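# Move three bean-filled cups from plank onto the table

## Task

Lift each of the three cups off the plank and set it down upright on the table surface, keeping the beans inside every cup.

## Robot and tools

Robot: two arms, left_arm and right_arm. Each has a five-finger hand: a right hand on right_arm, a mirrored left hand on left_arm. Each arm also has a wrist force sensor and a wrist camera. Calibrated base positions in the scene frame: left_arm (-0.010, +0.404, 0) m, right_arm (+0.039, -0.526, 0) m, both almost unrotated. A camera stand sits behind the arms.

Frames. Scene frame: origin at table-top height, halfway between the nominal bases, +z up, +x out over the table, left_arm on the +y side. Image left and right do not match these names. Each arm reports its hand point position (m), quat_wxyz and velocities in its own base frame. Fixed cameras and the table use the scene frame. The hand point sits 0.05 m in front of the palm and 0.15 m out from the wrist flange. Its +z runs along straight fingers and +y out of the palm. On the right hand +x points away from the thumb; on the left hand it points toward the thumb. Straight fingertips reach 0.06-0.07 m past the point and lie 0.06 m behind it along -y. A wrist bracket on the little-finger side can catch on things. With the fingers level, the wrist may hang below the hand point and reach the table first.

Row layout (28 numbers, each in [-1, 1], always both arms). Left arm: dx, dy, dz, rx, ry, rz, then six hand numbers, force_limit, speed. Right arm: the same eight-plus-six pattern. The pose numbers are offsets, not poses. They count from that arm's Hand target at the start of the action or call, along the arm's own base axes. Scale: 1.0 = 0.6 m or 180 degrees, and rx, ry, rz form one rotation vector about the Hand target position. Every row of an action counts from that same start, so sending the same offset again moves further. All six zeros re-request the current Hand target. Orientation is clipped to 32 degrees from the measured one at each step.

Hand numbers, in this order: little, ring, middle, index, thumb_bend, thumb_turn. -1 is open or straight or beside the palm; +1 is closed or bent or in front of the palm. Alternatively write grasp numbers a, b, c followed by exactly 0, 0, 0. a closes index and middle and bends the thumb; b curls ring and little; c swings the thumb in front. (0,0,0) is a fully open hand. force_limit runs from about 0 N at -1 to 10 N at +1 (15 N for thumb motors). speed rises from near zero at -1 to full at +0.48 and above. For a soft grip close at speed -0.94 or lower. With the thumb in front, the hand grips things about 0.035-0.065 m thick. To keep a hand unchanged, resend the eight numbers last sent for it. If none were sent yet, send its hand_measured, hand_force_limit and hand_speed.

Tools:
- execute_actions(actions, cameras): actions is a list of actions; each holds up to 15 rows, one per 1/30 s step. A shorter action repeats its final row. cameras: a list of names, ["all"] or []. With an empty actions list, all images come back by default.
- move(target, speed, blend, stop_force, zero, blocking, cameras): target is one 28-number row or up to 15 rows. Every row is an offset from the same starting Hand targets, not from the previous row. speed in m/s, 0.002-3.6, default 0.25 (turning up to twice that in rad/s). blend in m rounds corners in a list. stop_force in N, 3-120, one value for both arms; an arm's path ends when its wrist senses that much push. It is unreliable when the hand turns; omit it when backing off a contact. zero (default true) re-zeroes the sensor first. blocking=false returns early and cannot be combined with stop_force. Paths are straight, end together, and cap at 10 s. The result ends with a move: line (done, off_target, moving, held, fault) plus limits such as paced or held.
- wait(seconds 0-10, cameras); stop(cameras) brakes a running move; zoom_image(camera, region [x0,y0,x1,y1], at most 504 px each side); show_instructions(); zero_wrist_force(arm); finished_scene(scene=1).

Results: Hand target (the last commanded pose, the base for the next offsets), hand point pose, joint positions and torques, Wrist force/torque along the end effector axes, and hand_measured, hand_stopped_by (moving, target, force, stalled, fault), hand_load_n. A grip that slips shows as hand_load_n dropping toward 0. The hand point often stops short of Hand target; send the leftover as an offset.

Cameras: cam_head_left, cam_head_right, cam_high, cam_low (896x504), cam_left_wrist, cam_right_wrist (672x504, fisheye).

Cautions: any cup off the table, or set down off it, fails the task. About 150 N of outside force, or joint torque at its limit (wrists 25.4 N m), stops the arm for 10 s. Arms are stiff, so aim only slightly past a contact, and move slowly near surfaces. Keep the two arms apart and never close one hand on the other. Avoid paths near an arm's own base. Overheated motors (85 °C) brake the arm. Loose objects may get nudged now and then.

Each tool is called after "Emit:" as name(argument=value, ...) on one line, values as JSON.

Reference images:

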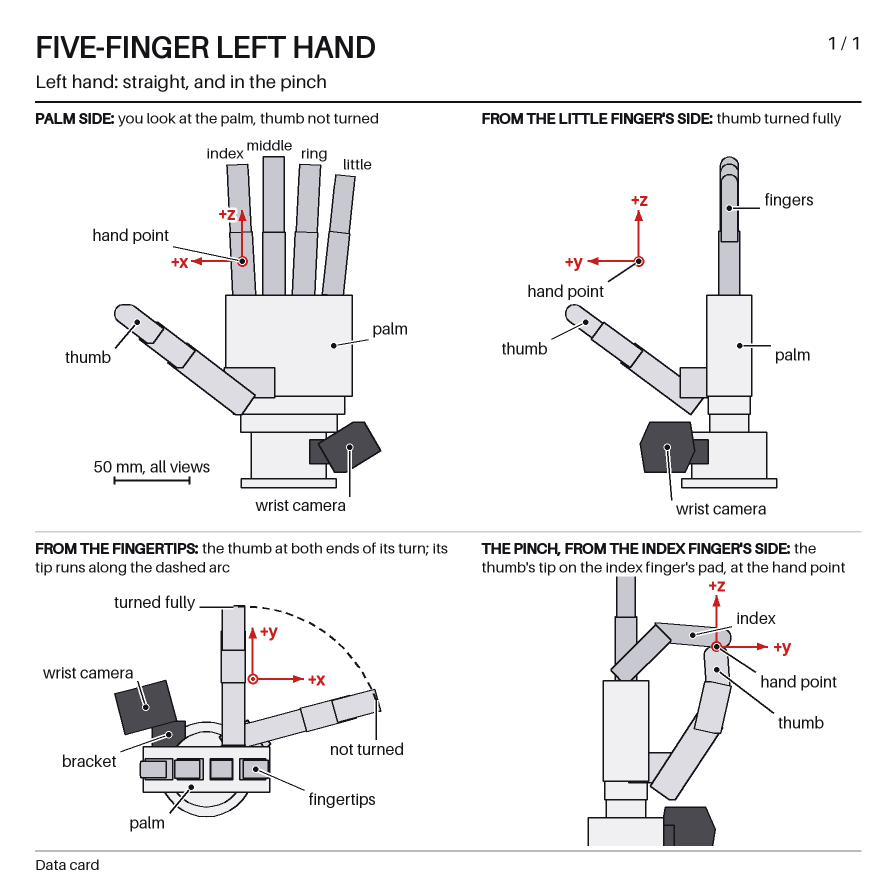

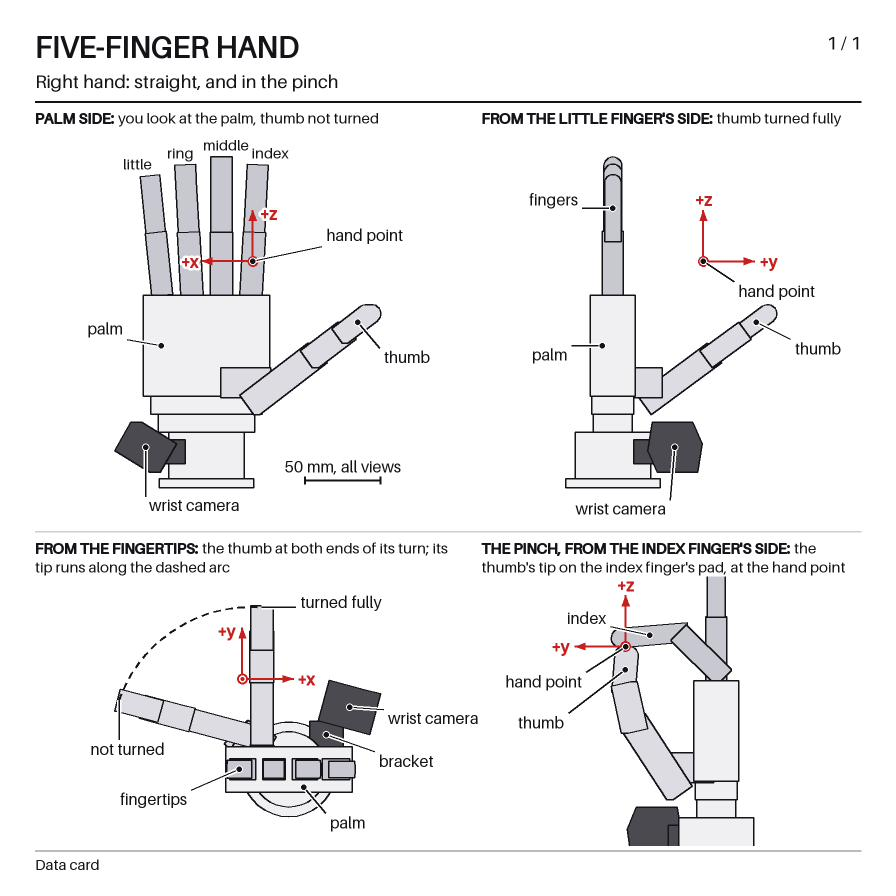

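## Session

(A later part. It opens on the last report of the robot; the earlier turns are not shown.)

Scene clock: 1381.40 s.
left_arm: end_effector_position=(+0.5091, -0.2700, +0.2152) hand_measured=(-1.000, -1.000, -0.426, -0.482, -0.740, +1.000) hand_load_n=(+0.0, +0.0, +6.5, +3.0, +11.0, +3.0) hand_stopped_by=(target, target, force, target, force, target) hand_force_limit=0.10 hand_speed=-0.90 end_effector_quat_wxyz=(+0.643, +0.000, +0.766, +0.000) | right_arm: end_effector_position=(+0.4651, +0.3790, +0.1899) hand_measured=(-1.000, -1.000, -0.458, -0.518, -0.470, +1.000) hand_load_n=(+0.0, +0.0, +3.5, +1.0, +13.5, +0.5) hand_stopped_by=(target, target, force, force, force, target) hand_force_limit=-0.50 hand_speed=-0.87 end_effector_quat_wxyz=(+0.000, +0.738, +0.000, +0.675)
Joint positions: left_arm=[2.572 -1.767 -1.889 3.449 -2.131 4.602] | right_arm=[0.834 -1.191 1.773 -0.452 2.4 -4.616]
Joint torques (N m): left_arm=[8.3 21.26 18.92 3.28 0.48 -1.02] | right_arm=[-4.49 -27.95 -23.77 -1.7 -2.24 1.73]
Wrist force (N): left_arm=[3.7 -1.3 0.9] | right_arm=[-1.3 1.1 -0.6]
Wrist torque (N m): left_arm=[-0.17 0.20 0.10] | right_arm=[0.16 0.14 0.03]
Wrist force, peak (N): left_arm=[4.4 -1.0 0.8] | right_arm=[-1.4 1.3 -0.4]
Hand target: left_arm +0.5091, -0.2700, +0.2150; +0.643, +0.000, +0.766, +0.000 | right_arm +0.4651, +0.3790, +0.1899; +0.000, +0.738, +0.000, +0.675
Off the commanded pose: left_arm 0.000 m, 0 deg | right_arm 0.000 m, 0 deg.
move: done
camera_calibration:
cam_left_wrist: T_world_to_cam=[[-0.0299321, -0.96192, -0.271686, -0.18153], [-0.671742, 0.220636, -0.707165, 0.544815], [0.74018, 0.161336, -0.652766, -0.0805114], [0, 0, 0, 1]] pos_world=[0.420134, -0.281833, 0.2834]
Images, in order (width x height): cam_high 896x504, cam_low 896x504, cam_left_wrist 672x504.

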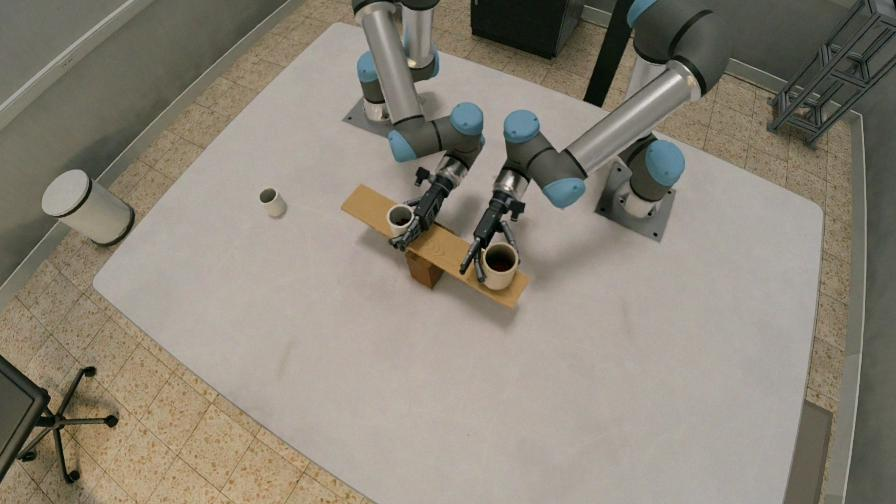

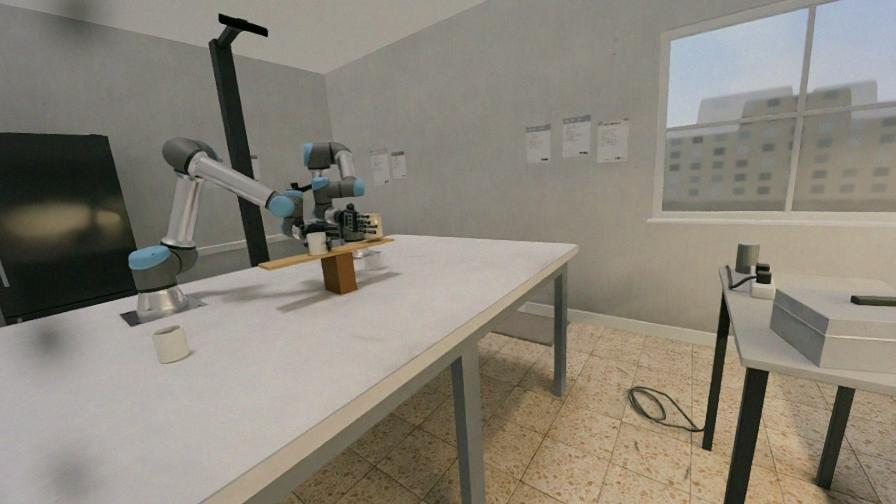

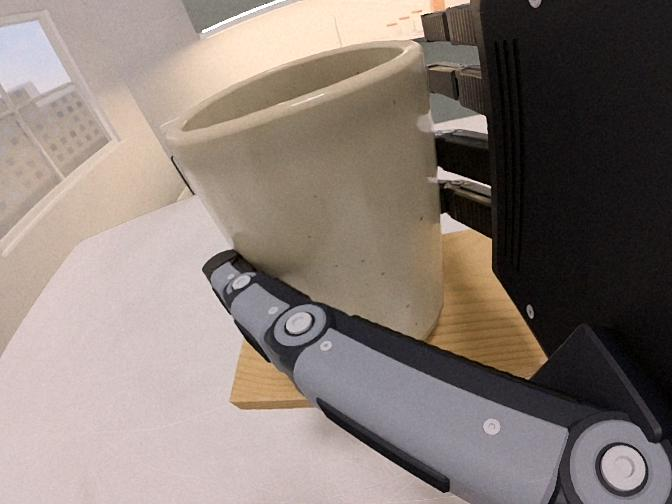

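Emit:
move(target=[[0,0,0.0333,0,0,0,-1,-1,0.35,-0.482,0.2,1,0.1,-0.9,0,0,0.0333,0,0,0,-1,-1,0.4,0.4,0.2,1,-0.5,-0.87],[0,0,0.1417,0,0,0,-1,-1,0.35,-0.482,0.2,1,0.1,-0.9,0,0,0.1833,0,0,0,-1,-1,0.4,0.4,0.2,1,-0.5,-0.87],[0.018,0.6167,0.1417,0,0,0,-1,-1,0.35,-0.482,0.2,1,0.1,-0.9,0.0583,-0.5317,0.1833,0,0,0,-1,-1,0.4,0.4,0.2,1,-0.5,-0.87],[0.018,0.6167,-0.1917,0,0,0,-1,-1,0.35,-0.482,0.2,1,0.1,-0.9,0.0583,-0.5317,-0.175,0,0,0,-1,-1,0.4,0.4,0.2,1,-0.5,-0.87]], speed=[0.025,0.1,0.16,0.12], blend=[0.002,0.03,0.04,0], cameras=["cam_head_left","cam_left_wrist","cam_right_wrist","cam_low","cam_high"])

Scene clock: 1416.47 s.
left_arm: end_effector_position=(+0.5199, +0.1000, +0.0999) hand_measured=(-1.000, -1.000, -0.426, -0.482, -0.740, +1.000) hand_load_n=(+0.0, +0.0, +7.0, +0.5, +9.0, +4.0) hand_stopped_by=(target, target, force, target, force, target) hand_force_limit=0.10 hand_speed=-0.90 end_effector_quat_wxyz=(+0.643, +0.000, +0.766, +0.000) | right_arm: end_effector_position=(+0.5001, +0.0600, +0.0849) hand_measured=(-1.000, -1.000, -0.458, -0.518, -0.470, +1.000) hand_load_n=(+0.0, +0.0, +2.5, +1.0, +13.5, +1.5) hand_stopped_by=(target, target, force, force, force, target) hand_force_limit=-0.50 hand_speed=-0.87 end_effector_quat_wxyz=(+0.000, +0.738, +0.000, +0.675)
Joint positions: left_arm=[3.777 -1.655 -2.419 3.857 -0.947 4.841] | right_arm=[-0.053 -1.408 2.482 -0.986 1.518 -4.717]
Joint torques (N m): left_arm=[-15.88 16.97 27.12 2.31 -1.3 -2.46] | right_arm=[6.17 -12.63 -19.17 -2.94 2.35 -2.18]
Wrist force (N): left_arm=[3.6 -1.4 1.1] | right_arm=[-3.5 1.0 -0.8]
Wrist torque (N m): left_arm=[-0.22 0.19 0.13] | right_arm=[0.17 0.16 0.02]
Wrist force, peak (N): left_arm=[4.9 -1.4 1.1] | right_arm=[-5.0 1.1 -0.6]
Hand target: left_arm +0.5199, +0.1001, +0.1000; +0.643, +0.000, +0.766, +0.000 | right_arm +0.5001, +0.0600, +0.0849; +0.000, +0.738, +0.000, +0.675
Off the commanded pose: left_arm 0.000 m, 0 deg | right_arm 0.000 m, 0 deg.
move: done
camera_calibration:
cam_left_wrist: T_world_to_cam=[[-0.0299418, -0.96194, -0.271615, 0.143396], [-0.671898, 0.220556, -0.707042, 0.388955], [0.740038, 0.161328, -0.652929, -0.223234], [0, 0, 0, 1]] pos_world=[0.430833, 0.0881662, 0.168201]
cam_right_wrist: T_world_to_cam=[[0.0679787, -0.967731, 0.242642, 0.00719976], [-0.593124, -0.234759, -0.770124, 0.378022], [0.802236, -0.0915646, -0.589944, -0.221962], [0, 0, 0, 1]] pos_world=[0.401791, 0.0753878, 0.158432]
Images, in order (width x height): cam_head_left 896x504, cam_high 896x504, cam_low 896x504, cam_left_wrist 672x504, cam_right_wrist 672x504.

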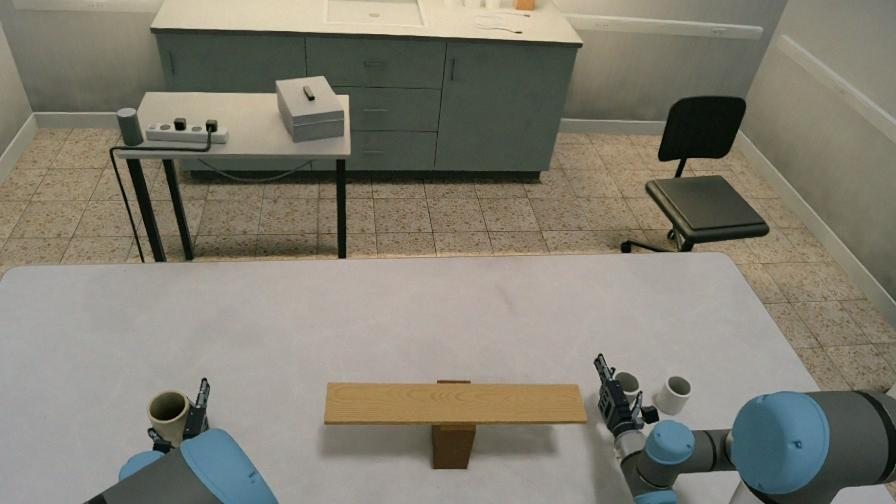

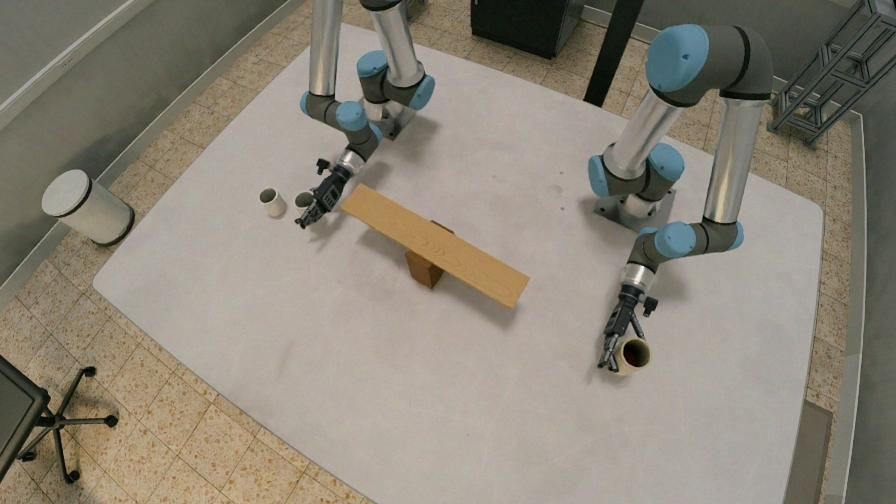

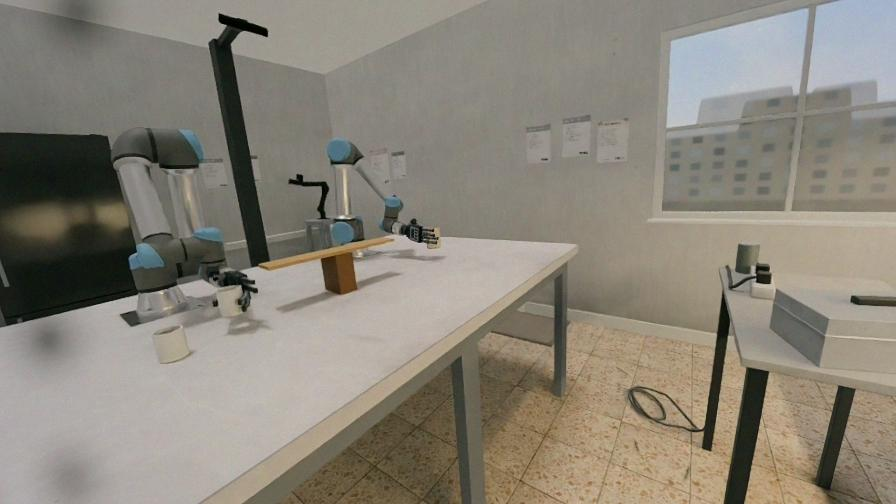

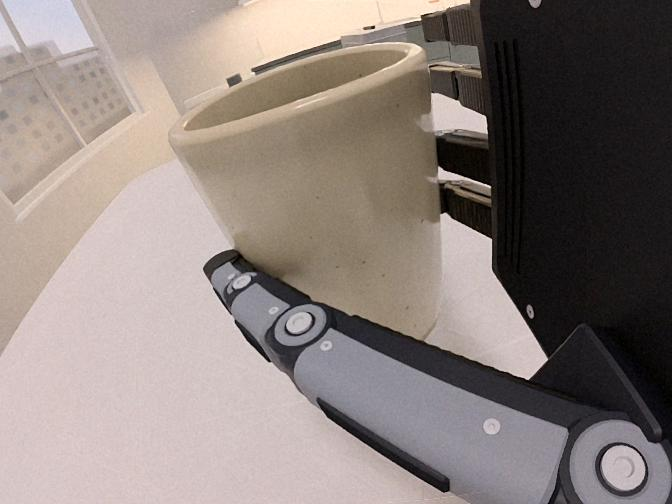

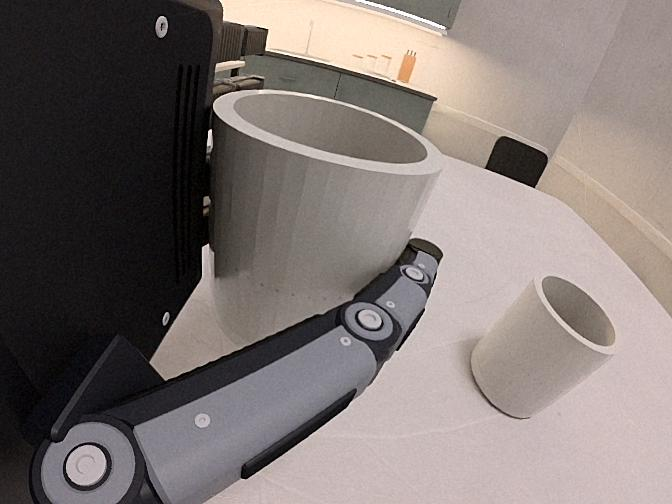

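Emit:
move(target=[0,0,-0.1167,0,0,0,-1,-1,0.35,-0.482,0.2,1,0.1,-0.9,0,0,-0.1117,0,0,0,-1,-1,0.4,0.4,0.2,1,-0.5,-0.87], speed=0.015, stop_force=3, cameras=["cam_head_left","cam_left_wrist","cam_right_wrist","cam_low","cam_high"])

Emit:
zoom_image(camera="cam_low", region=[180, 210, 480, 380])

Scene clock: 1432.33 s.
left_arm: end_effector_position=(+0.5199, +0.1001, +0.0418) hand_measured=(-1.000, -1.000, -0.426, -0.482, -0.740, +1.000) hand_load_n=(+0.0, +0.0, +7.0, +1.5, +9.5, +4.0) hand_stopped_by=(target, target, force, target, force, target) hand_force_limit=0.10 hand_speed=-0.90 end_effector_quat_wxyz=(+0.643, +0.000, +0.766, +0.000) | right_arm: end_effector_position=(+0.5001, +0.0600, +0.0276) hand_measured=(-1.000, -1.000, -0.458, -0.518, -0.470, +1.000) hand_load_n=(+0.0, +0.0, +3.0, +0.5, +13.5, +0.0) hand_stopped_by=(target, target, force, force, force, target) hand_force_limit=-0.50 hand_speed=-0.87 end_effector_quat_wxyz=(+0.000, +0.738, +0.000, +0.675)
Joint positions: left_arm=[3.777 -1.838 -2.462 4.084 -0.947 4.841] | right_arm=[-0.053 -1.199 2.509 -1.221 1.518 -4.717]
Joint torques (N m): left_arm=[-8.97 31.68 22.01 3.33 0.75 1.31] | right_arm=[4.77 -17.77 -13.35 -2.9 2.13 -0.68]
Wrist force (N): left_arm=[3.8 -1.0 0.8] | right_arm=[-1.7 1.5 -1.2]
Wrist torque (N m): left_arm=[-0.13 0.15 0.14] | right_arm=[0.18 0.16 -0.03]
Wrist force, peak (N): left_arm=[4.1 -1.3 0.5] | right_arm=[7.2 0.7 -3.6]
Hand target: left_arm +0.5199, +0.1001, +0.0418; +0.643, +0.000, +0.766, +0.000 (not the last commanded pose) | right_arm +0.5001, +0.0600, +0.0276; +0.000, +0.738, +0.000, +0.675 (not the last commanded pose)
Off the commanded pose: left_arm 0.012 m, 0 deg | right_arm 0.010 m, 0 deg.
move: contact (left_arm, right_arm)
camera_calibration:
cam_left_wrist: T_world_to_cam=[[-0.0299405, -0.961878, -0.271834, 0.127638], [-0.671754, 0.220747, -0.707119, 0.347873], [0.740169, 0.161434, -0.652755, -0.261329], [0, 0, 0, 1]] pos_world=[0.430934, 0.0881674, 0.1101]
cam_right_wrist: T_world_to_cam=[[0.0679393, -0.967697, 0.242788, 0.0211027], [-0.593075, -0.234858, -0.770132, 0.333882], [0.802276, -0.0916691, -0.589873, -0.255781], [0, 0, 0, 1]] pos_world=[0.40179, 0.0753887, 0.101131]
Images, in order (width x height): cam_head_left 896x504, cam_high 896x504, cam_low 896x504, cam_left_wrist 672x504, cam_right_wrist 672x504.

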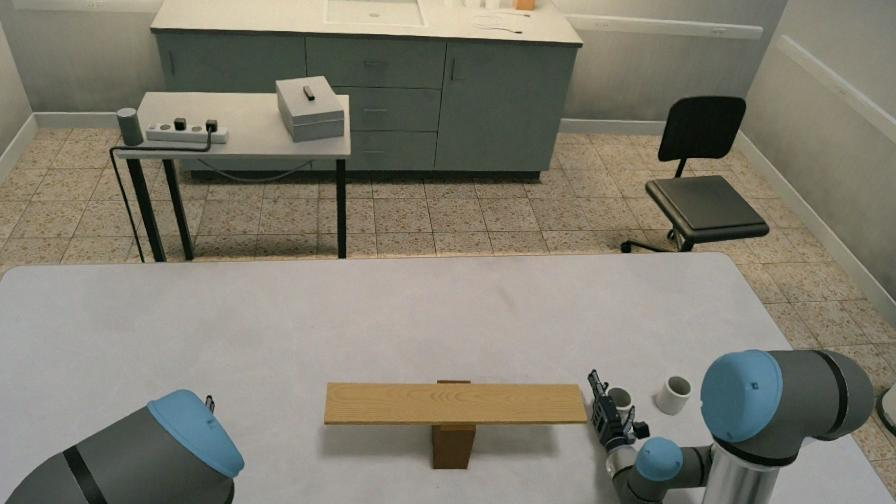

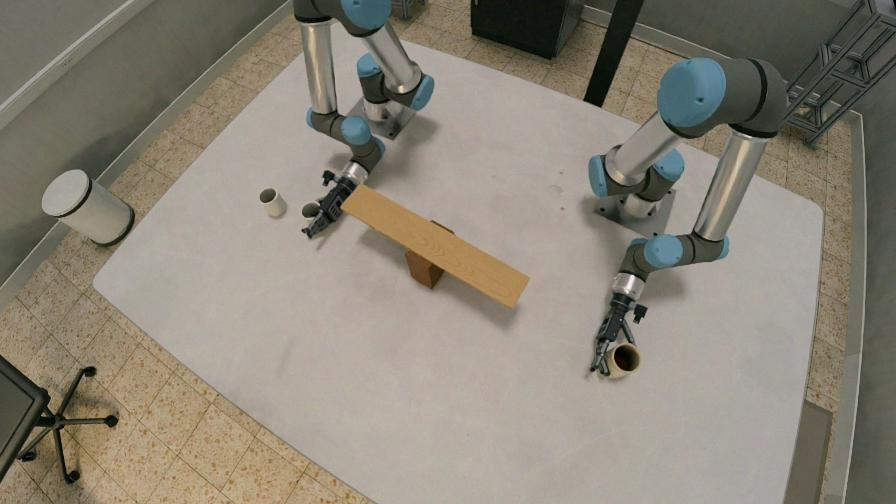

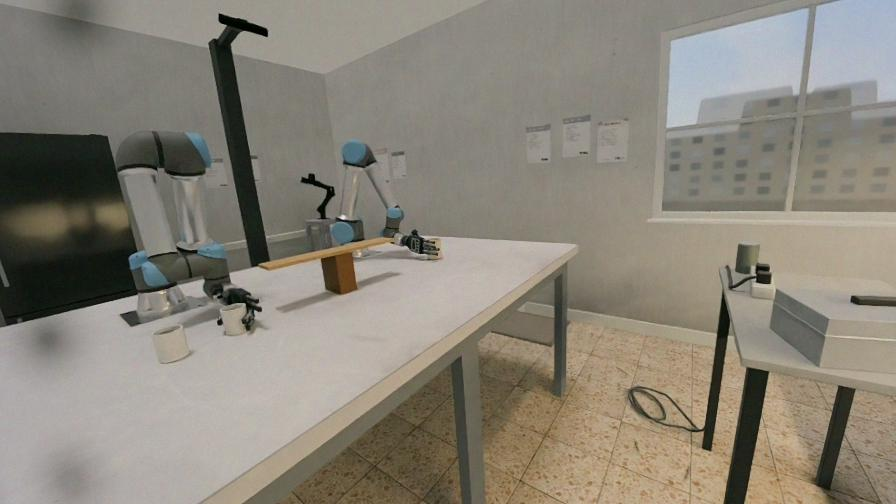

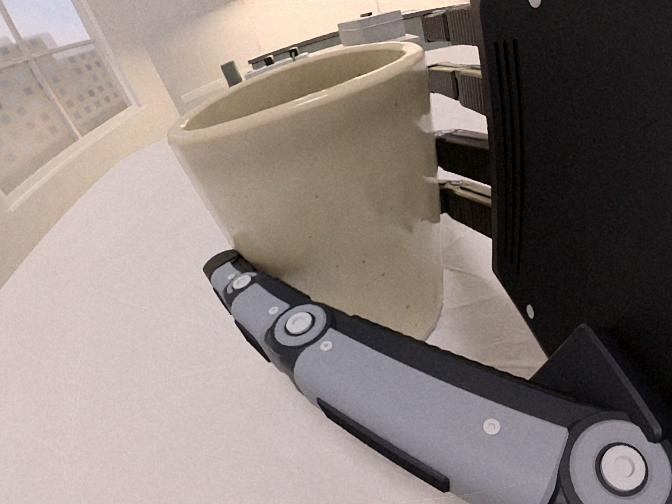

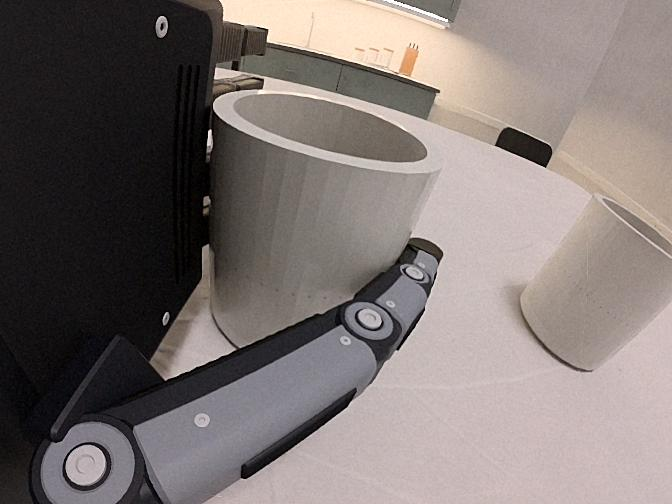

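Scaled by 1.680 from the camera's 896x504 image, which has a finer 1280x720 frame.

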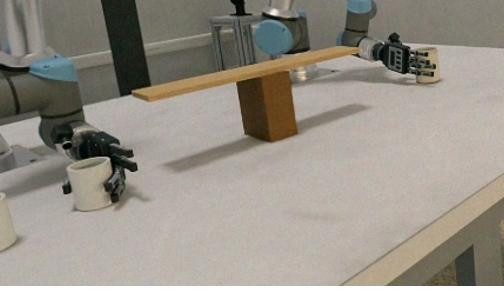

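Emit:
move(target=[[0,0,-0.0017,0,0,0,-1,-1,0.35,-0.482,0.2,1,0.1,-0.9,0,0,0,0,0,0,-1,-1,0.4,0.4,0.2,1,-0.5,-0.87],[0,0,-0.0017,0,0,0,-1,-1,-1,-1,-1,1,0.1,-0.8,0,0,0,0,0,0,-1,-1,-1,-1,-1,1,-0.5,-0.7],[0,0.006,0,0,0,0,-1,-1,-1,-1,-1,1,0.1,-0.8,0,0.0083,0.002,0,0,0,-1,-1,-1,-1,-1,1,-0.5,-0.7]], speed=0.02, cameras=["cam_head_left","cam_left_wrist","cam_right_wrist","cam_low","cam_high"])

Emit:
zoom_image(camera="cam_low", region=[180, 210, 480, 380])

Emit:
zoom_image(camera="cam_high", region=[560, 280, 680, 400])

Scene clock: 1457.43 s.
left_arm: end_effector_position=(+0.5199, +0.1037, +0.0418) hand_measured=(-1.000, -1.000, -1.000, -1.000, -1.000, +1.000) hand_load_n=(+0.0, +0.0, +0.0, +0.0, +0.0, +0.0) hand_stopped_by=(target, target, target, target, target, target) hand_force_limit=0.10 hand_speed=-0.80 end_effector_quat_wxyz=(+0.643, +0.000, +0.766, +0.000) | right_arm: end_effector_position=(+0.5001, +0.0650, +0.0288) hand_measured=(-1.000, -1.000, -1.000, -1.000, -1.000, +1.000) hand_load_n=(+0.0, +0.0, +0.0, +0.0, +0.0, +0.0) hand_stopped_by=(target, target, target, target, target, target) hand_force_limit=-0.50 hand_speed=-0.70 end_effector_quat_wxyz=(+0.000, +0.738, +0.000, +0.675)
Joint positions: left_arm=[3.788 -1.84 -2.46 4.081 -0.935 4.844] | right_arm=[-0.032 -1.201 2.502 -1.212 1.539 -4.716]
Joint torques (N m): left_arm=[-2.5 26.83 17.26 0.19 -0.97 2.11] | right_arm=[-7.29 -28.17 -6.36 -1.87 -1.72 1.73]
Wrist force (N): left_arm=[0.1 -0.9 0.1] | right_arm=[-1.7 1.2 -0.9]
Wrist torque (N m): left_arm=[-0.13 0.11 0.10] | right_arm=[0.19 0.20 -0.09]
Wrist force, peak (N): left_arm=[-4.8 1.8 -1.5] | right_arm=[-1.7 1.8 -1.3]
Hand target: left_arm +0.5199, +0.1037, +0.0418; +0.643, +0.000, +0.766, +0.000 | right_arm +0.5001, +0.0649, +0.0288; +0.000, +0.738, +0.000, +0.675
Off the commanded pose: left_arm 0.000 m, 0 deg | right_arm 0.000 m, 0 deg.
move: done
camera_calibration:
cam_left_wrist: T_world_to_cam=[[-0.0299405, -0.961878, -0.271834, 0.131197], [-0.671754, 0.220747, -0.707119, 0.347056], [0.740169, 0.161434, -0.652755, -0.261926], [0, 0, 0, 1]] pos_world=[0.430934, 0.0918674, 0.1101]
cam_right_wrist: T_world_to_cam=[[0.0678237, -0.967714, 0.242756, 0.0257013], [-0.593162, -0.234755, -0.770097, 0.336004], [0.802221, -0.0917628, -0.589933, -0.25458], [0, 0, 0, 1]] pos_world=[0.401791, 0.0803894, 0.102332]
Images, in order (width x height): cam_head_left 896x504, cam_high 896x504, cam_low 896x504, cam_left_wrist 672x504, cam_right_wrist 672x504.

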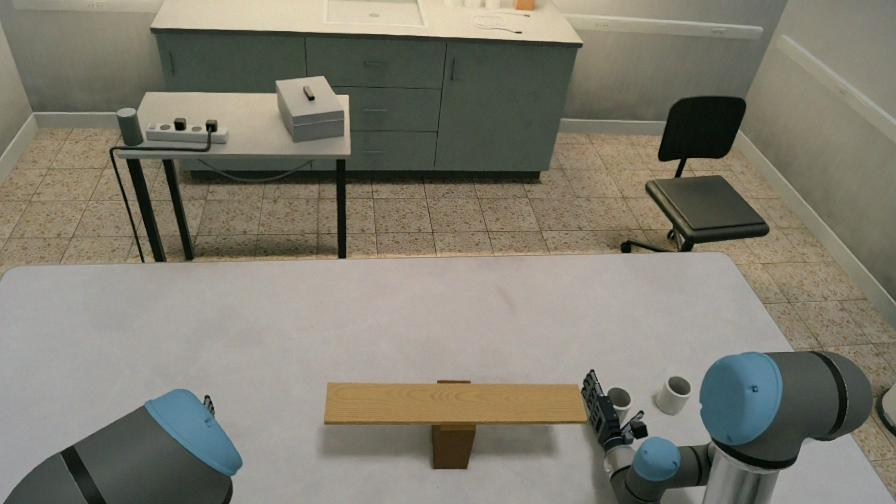

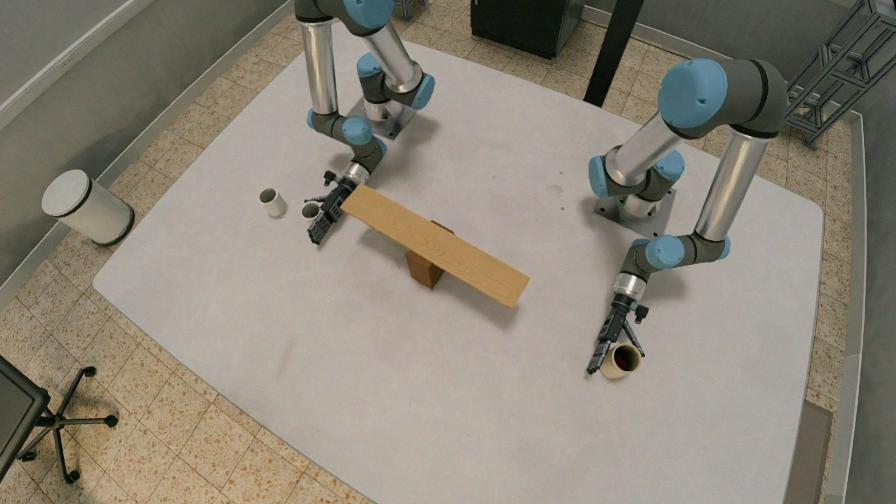

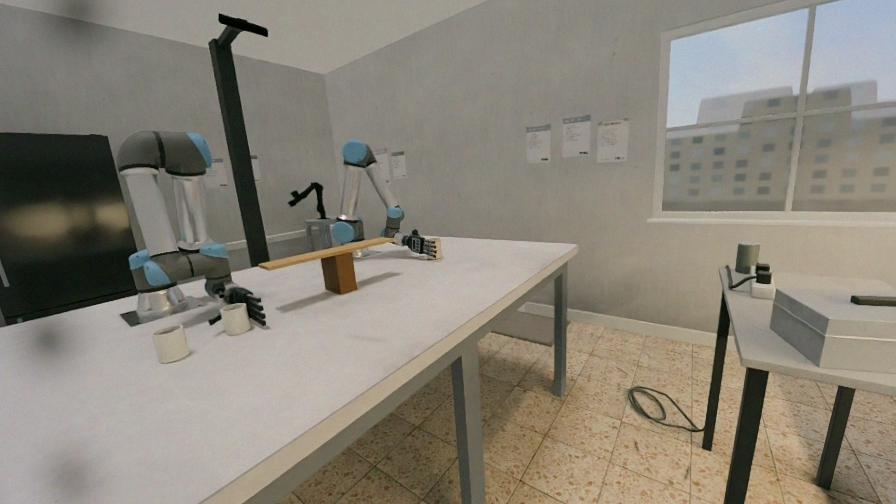

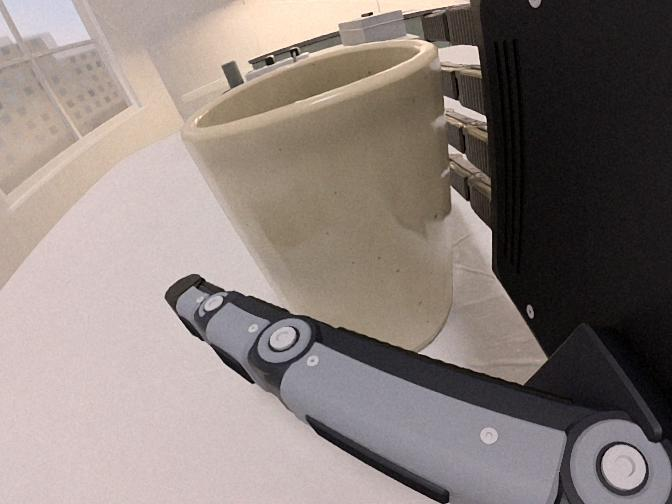

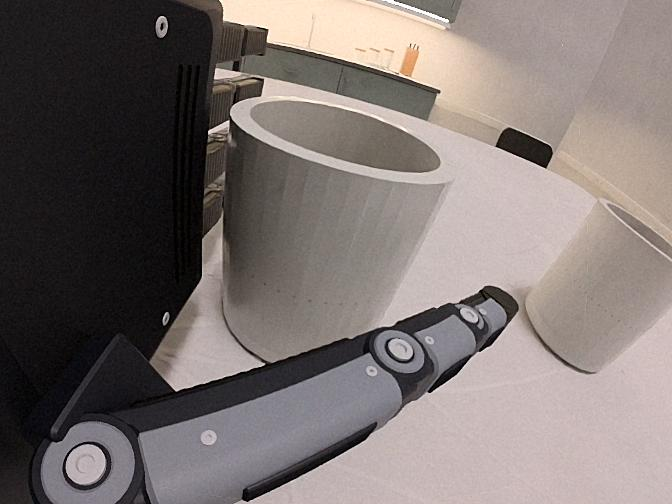

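Scaled by 1.680 from the camera's 896x504 image, which has a finer 1280x720 frame.

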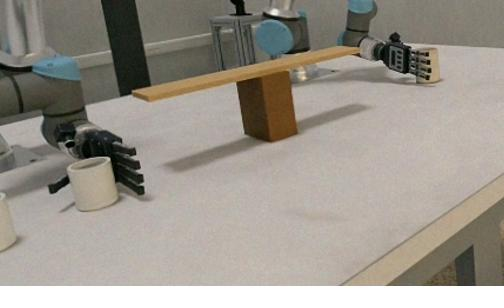

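Scaled by 4.200 from the camera's 896x504 image, which has a finer 1280x720 frame.

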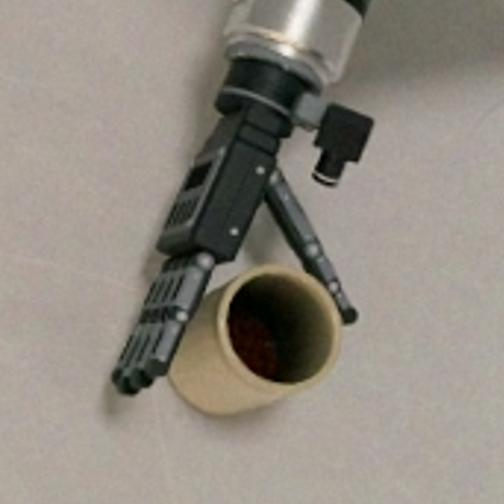

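Emit:
move(target=[[-0.0917,0,0.01,0,0,0,-1,-1,-1,-1,-1,1,0.1,-0.8,-0.0667,0,0.005,0,0,0,-1,-1,-1,-1,-1,1,-0.5,-0.7],[-0.0917,0,0.3,0,0,0,-1,-1,-1,-1,-1,1,0.1,-0.8,-0.0667,0,0.3,0,0,0,-1,-1,-1,-1,-1,1,-0.5,-0.7]], speed=[0.06,0.2], blend=[0.003,0], cameras=["cam_head_left","cam_head_right","cam_low","cam_high"])

Emit:
zoom_image(camera="cam_low", region=[140, 200, 480, 400])

Emit:
zoom_image(camera="cam_high", region=[240, 170, 680, 400])

Scene clock: 1475.60 s.
left_arm: end_effector_position=(+0.4649, +0.1037, +0.2218) hand_measured=(-1.000, -1.000, -1.000, -1.000, -1.000, +1.000) hand_load_n=(+0.0, +0.0, +0.0, +0.0, +0.0, +0.0) hand_stopped_by=(target, target, target, target, target, target) hand_force_limit=0.10 hand_speed=-0.80 end_effector_quat_wxyz=(+0.643, +0.000, +0.766, +0.000) | right_arm: end_effector_position=(+0.4601, +0.0649, +0.2087) hand_measured=(-1.000, -1.000, -1.000, -1.000, -1.000, +1.000) hand_load_n=(+0.0, +0.0, +0.0, +0.0, +0.0, +0.0) hand_stopped_by=(target, target, target, target, target, target) hand_force_limit=-0.50 hand_speed=-0.70 end_effector_quat_wxyz=(+0.000, +0.738, +0.000, +0.675)
Joint positions: left_arm=[3.958 -1.227 -2.364 3.339 -0.77 4.896] | right_arm=[-0.039 -1.84 2.409 -0.481 1.532 -4.716]
Joint torques (N m): left_arm=[6.51 7.63 21.43 -1.15 -1.32 -2.21] | right_arm=[-5.97 -14.17 -23.56 -0.18 -1.29 1.53]
Wrist force (N): left_arm=[-0.4 -1.1 0.1] | right_arm=[-1.8 1.3 -0.8]
Wrist torque (N m): left_arm=[-0.15 0.22 0.04] | right_arm=[0.21 0.21 -0.05]
Wrist force, peak (N): left_arm=[-1.9 -1.3 -0.3] | right_arm=[-3.3 0.8 -1.1]
Hand target: left_arm +0.4649, +0.1037, +0.2218; +0.643, +0.000, +0.766, +0.000 | right_arm +0.4601, +0.0649, +0.2088; +0.000, +0.738, +0.000, +0.675
Off the commanded pose: left_arm 0.000 m, 0 deg | right_arm 0.000 m, 0 deg.
move: done
Images, in order (width x height): cam_head_left 896x504, cam_head_right 896x504, cam_high 896x504, cam_low 896x504.

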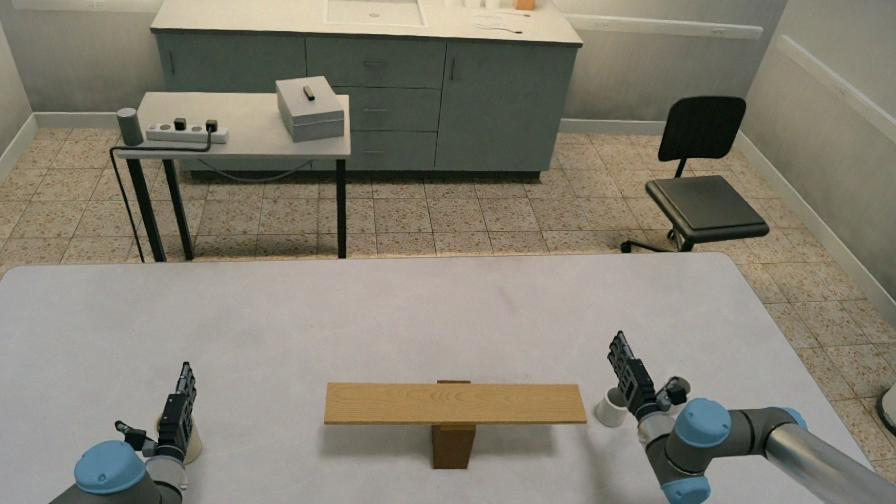

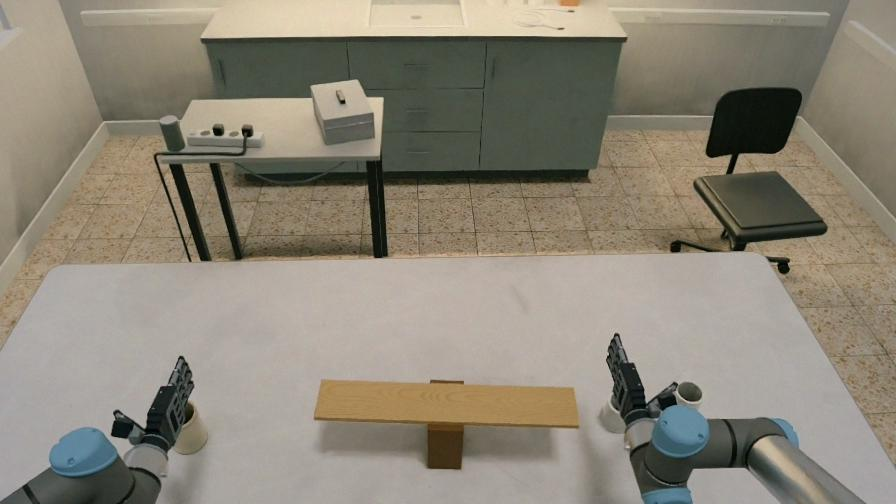

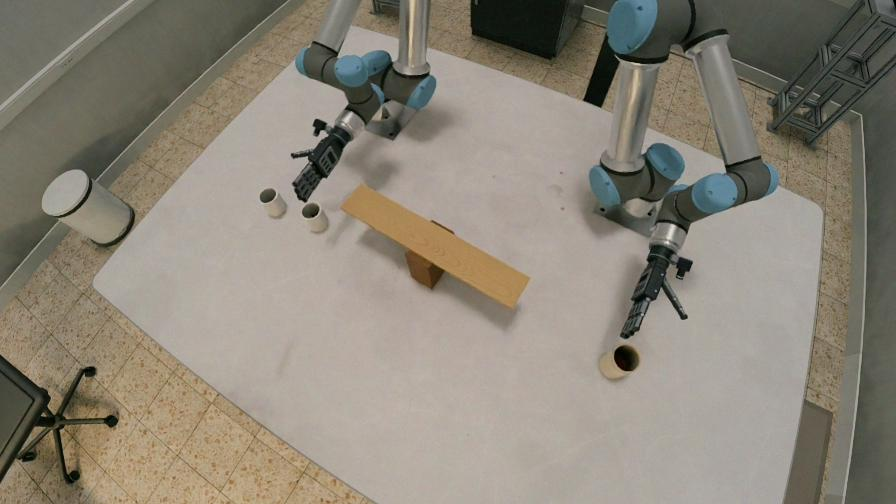

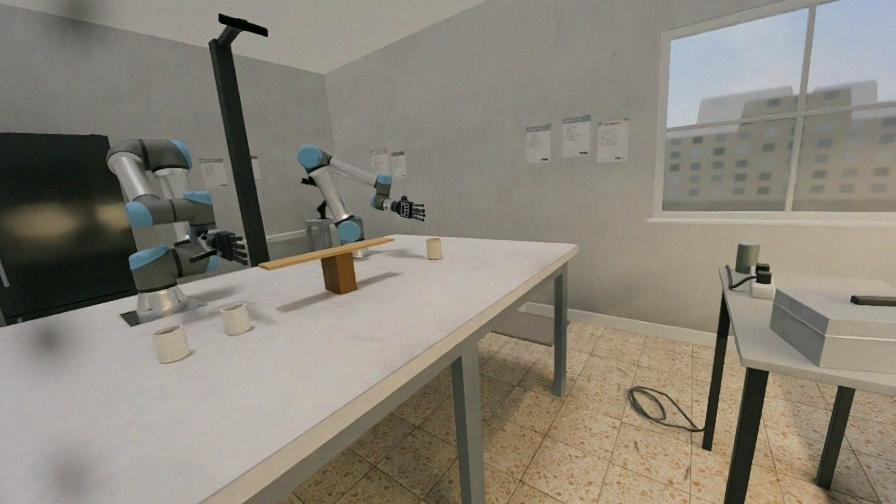

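Scaled by 1.482 from the camera's 896x504 image, which has a finer 1280x720 frame.

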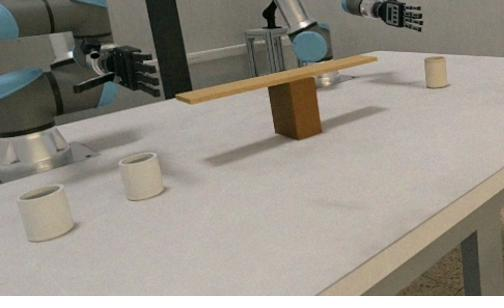

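Scaled by 1.145 from the camera's 896x504 image, which has a finer 1280x720 frame.

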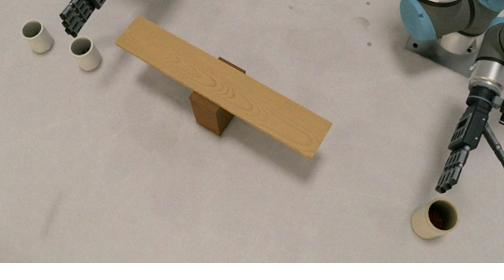

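Emit:
finished_scene()

The scene is finished: the task was done.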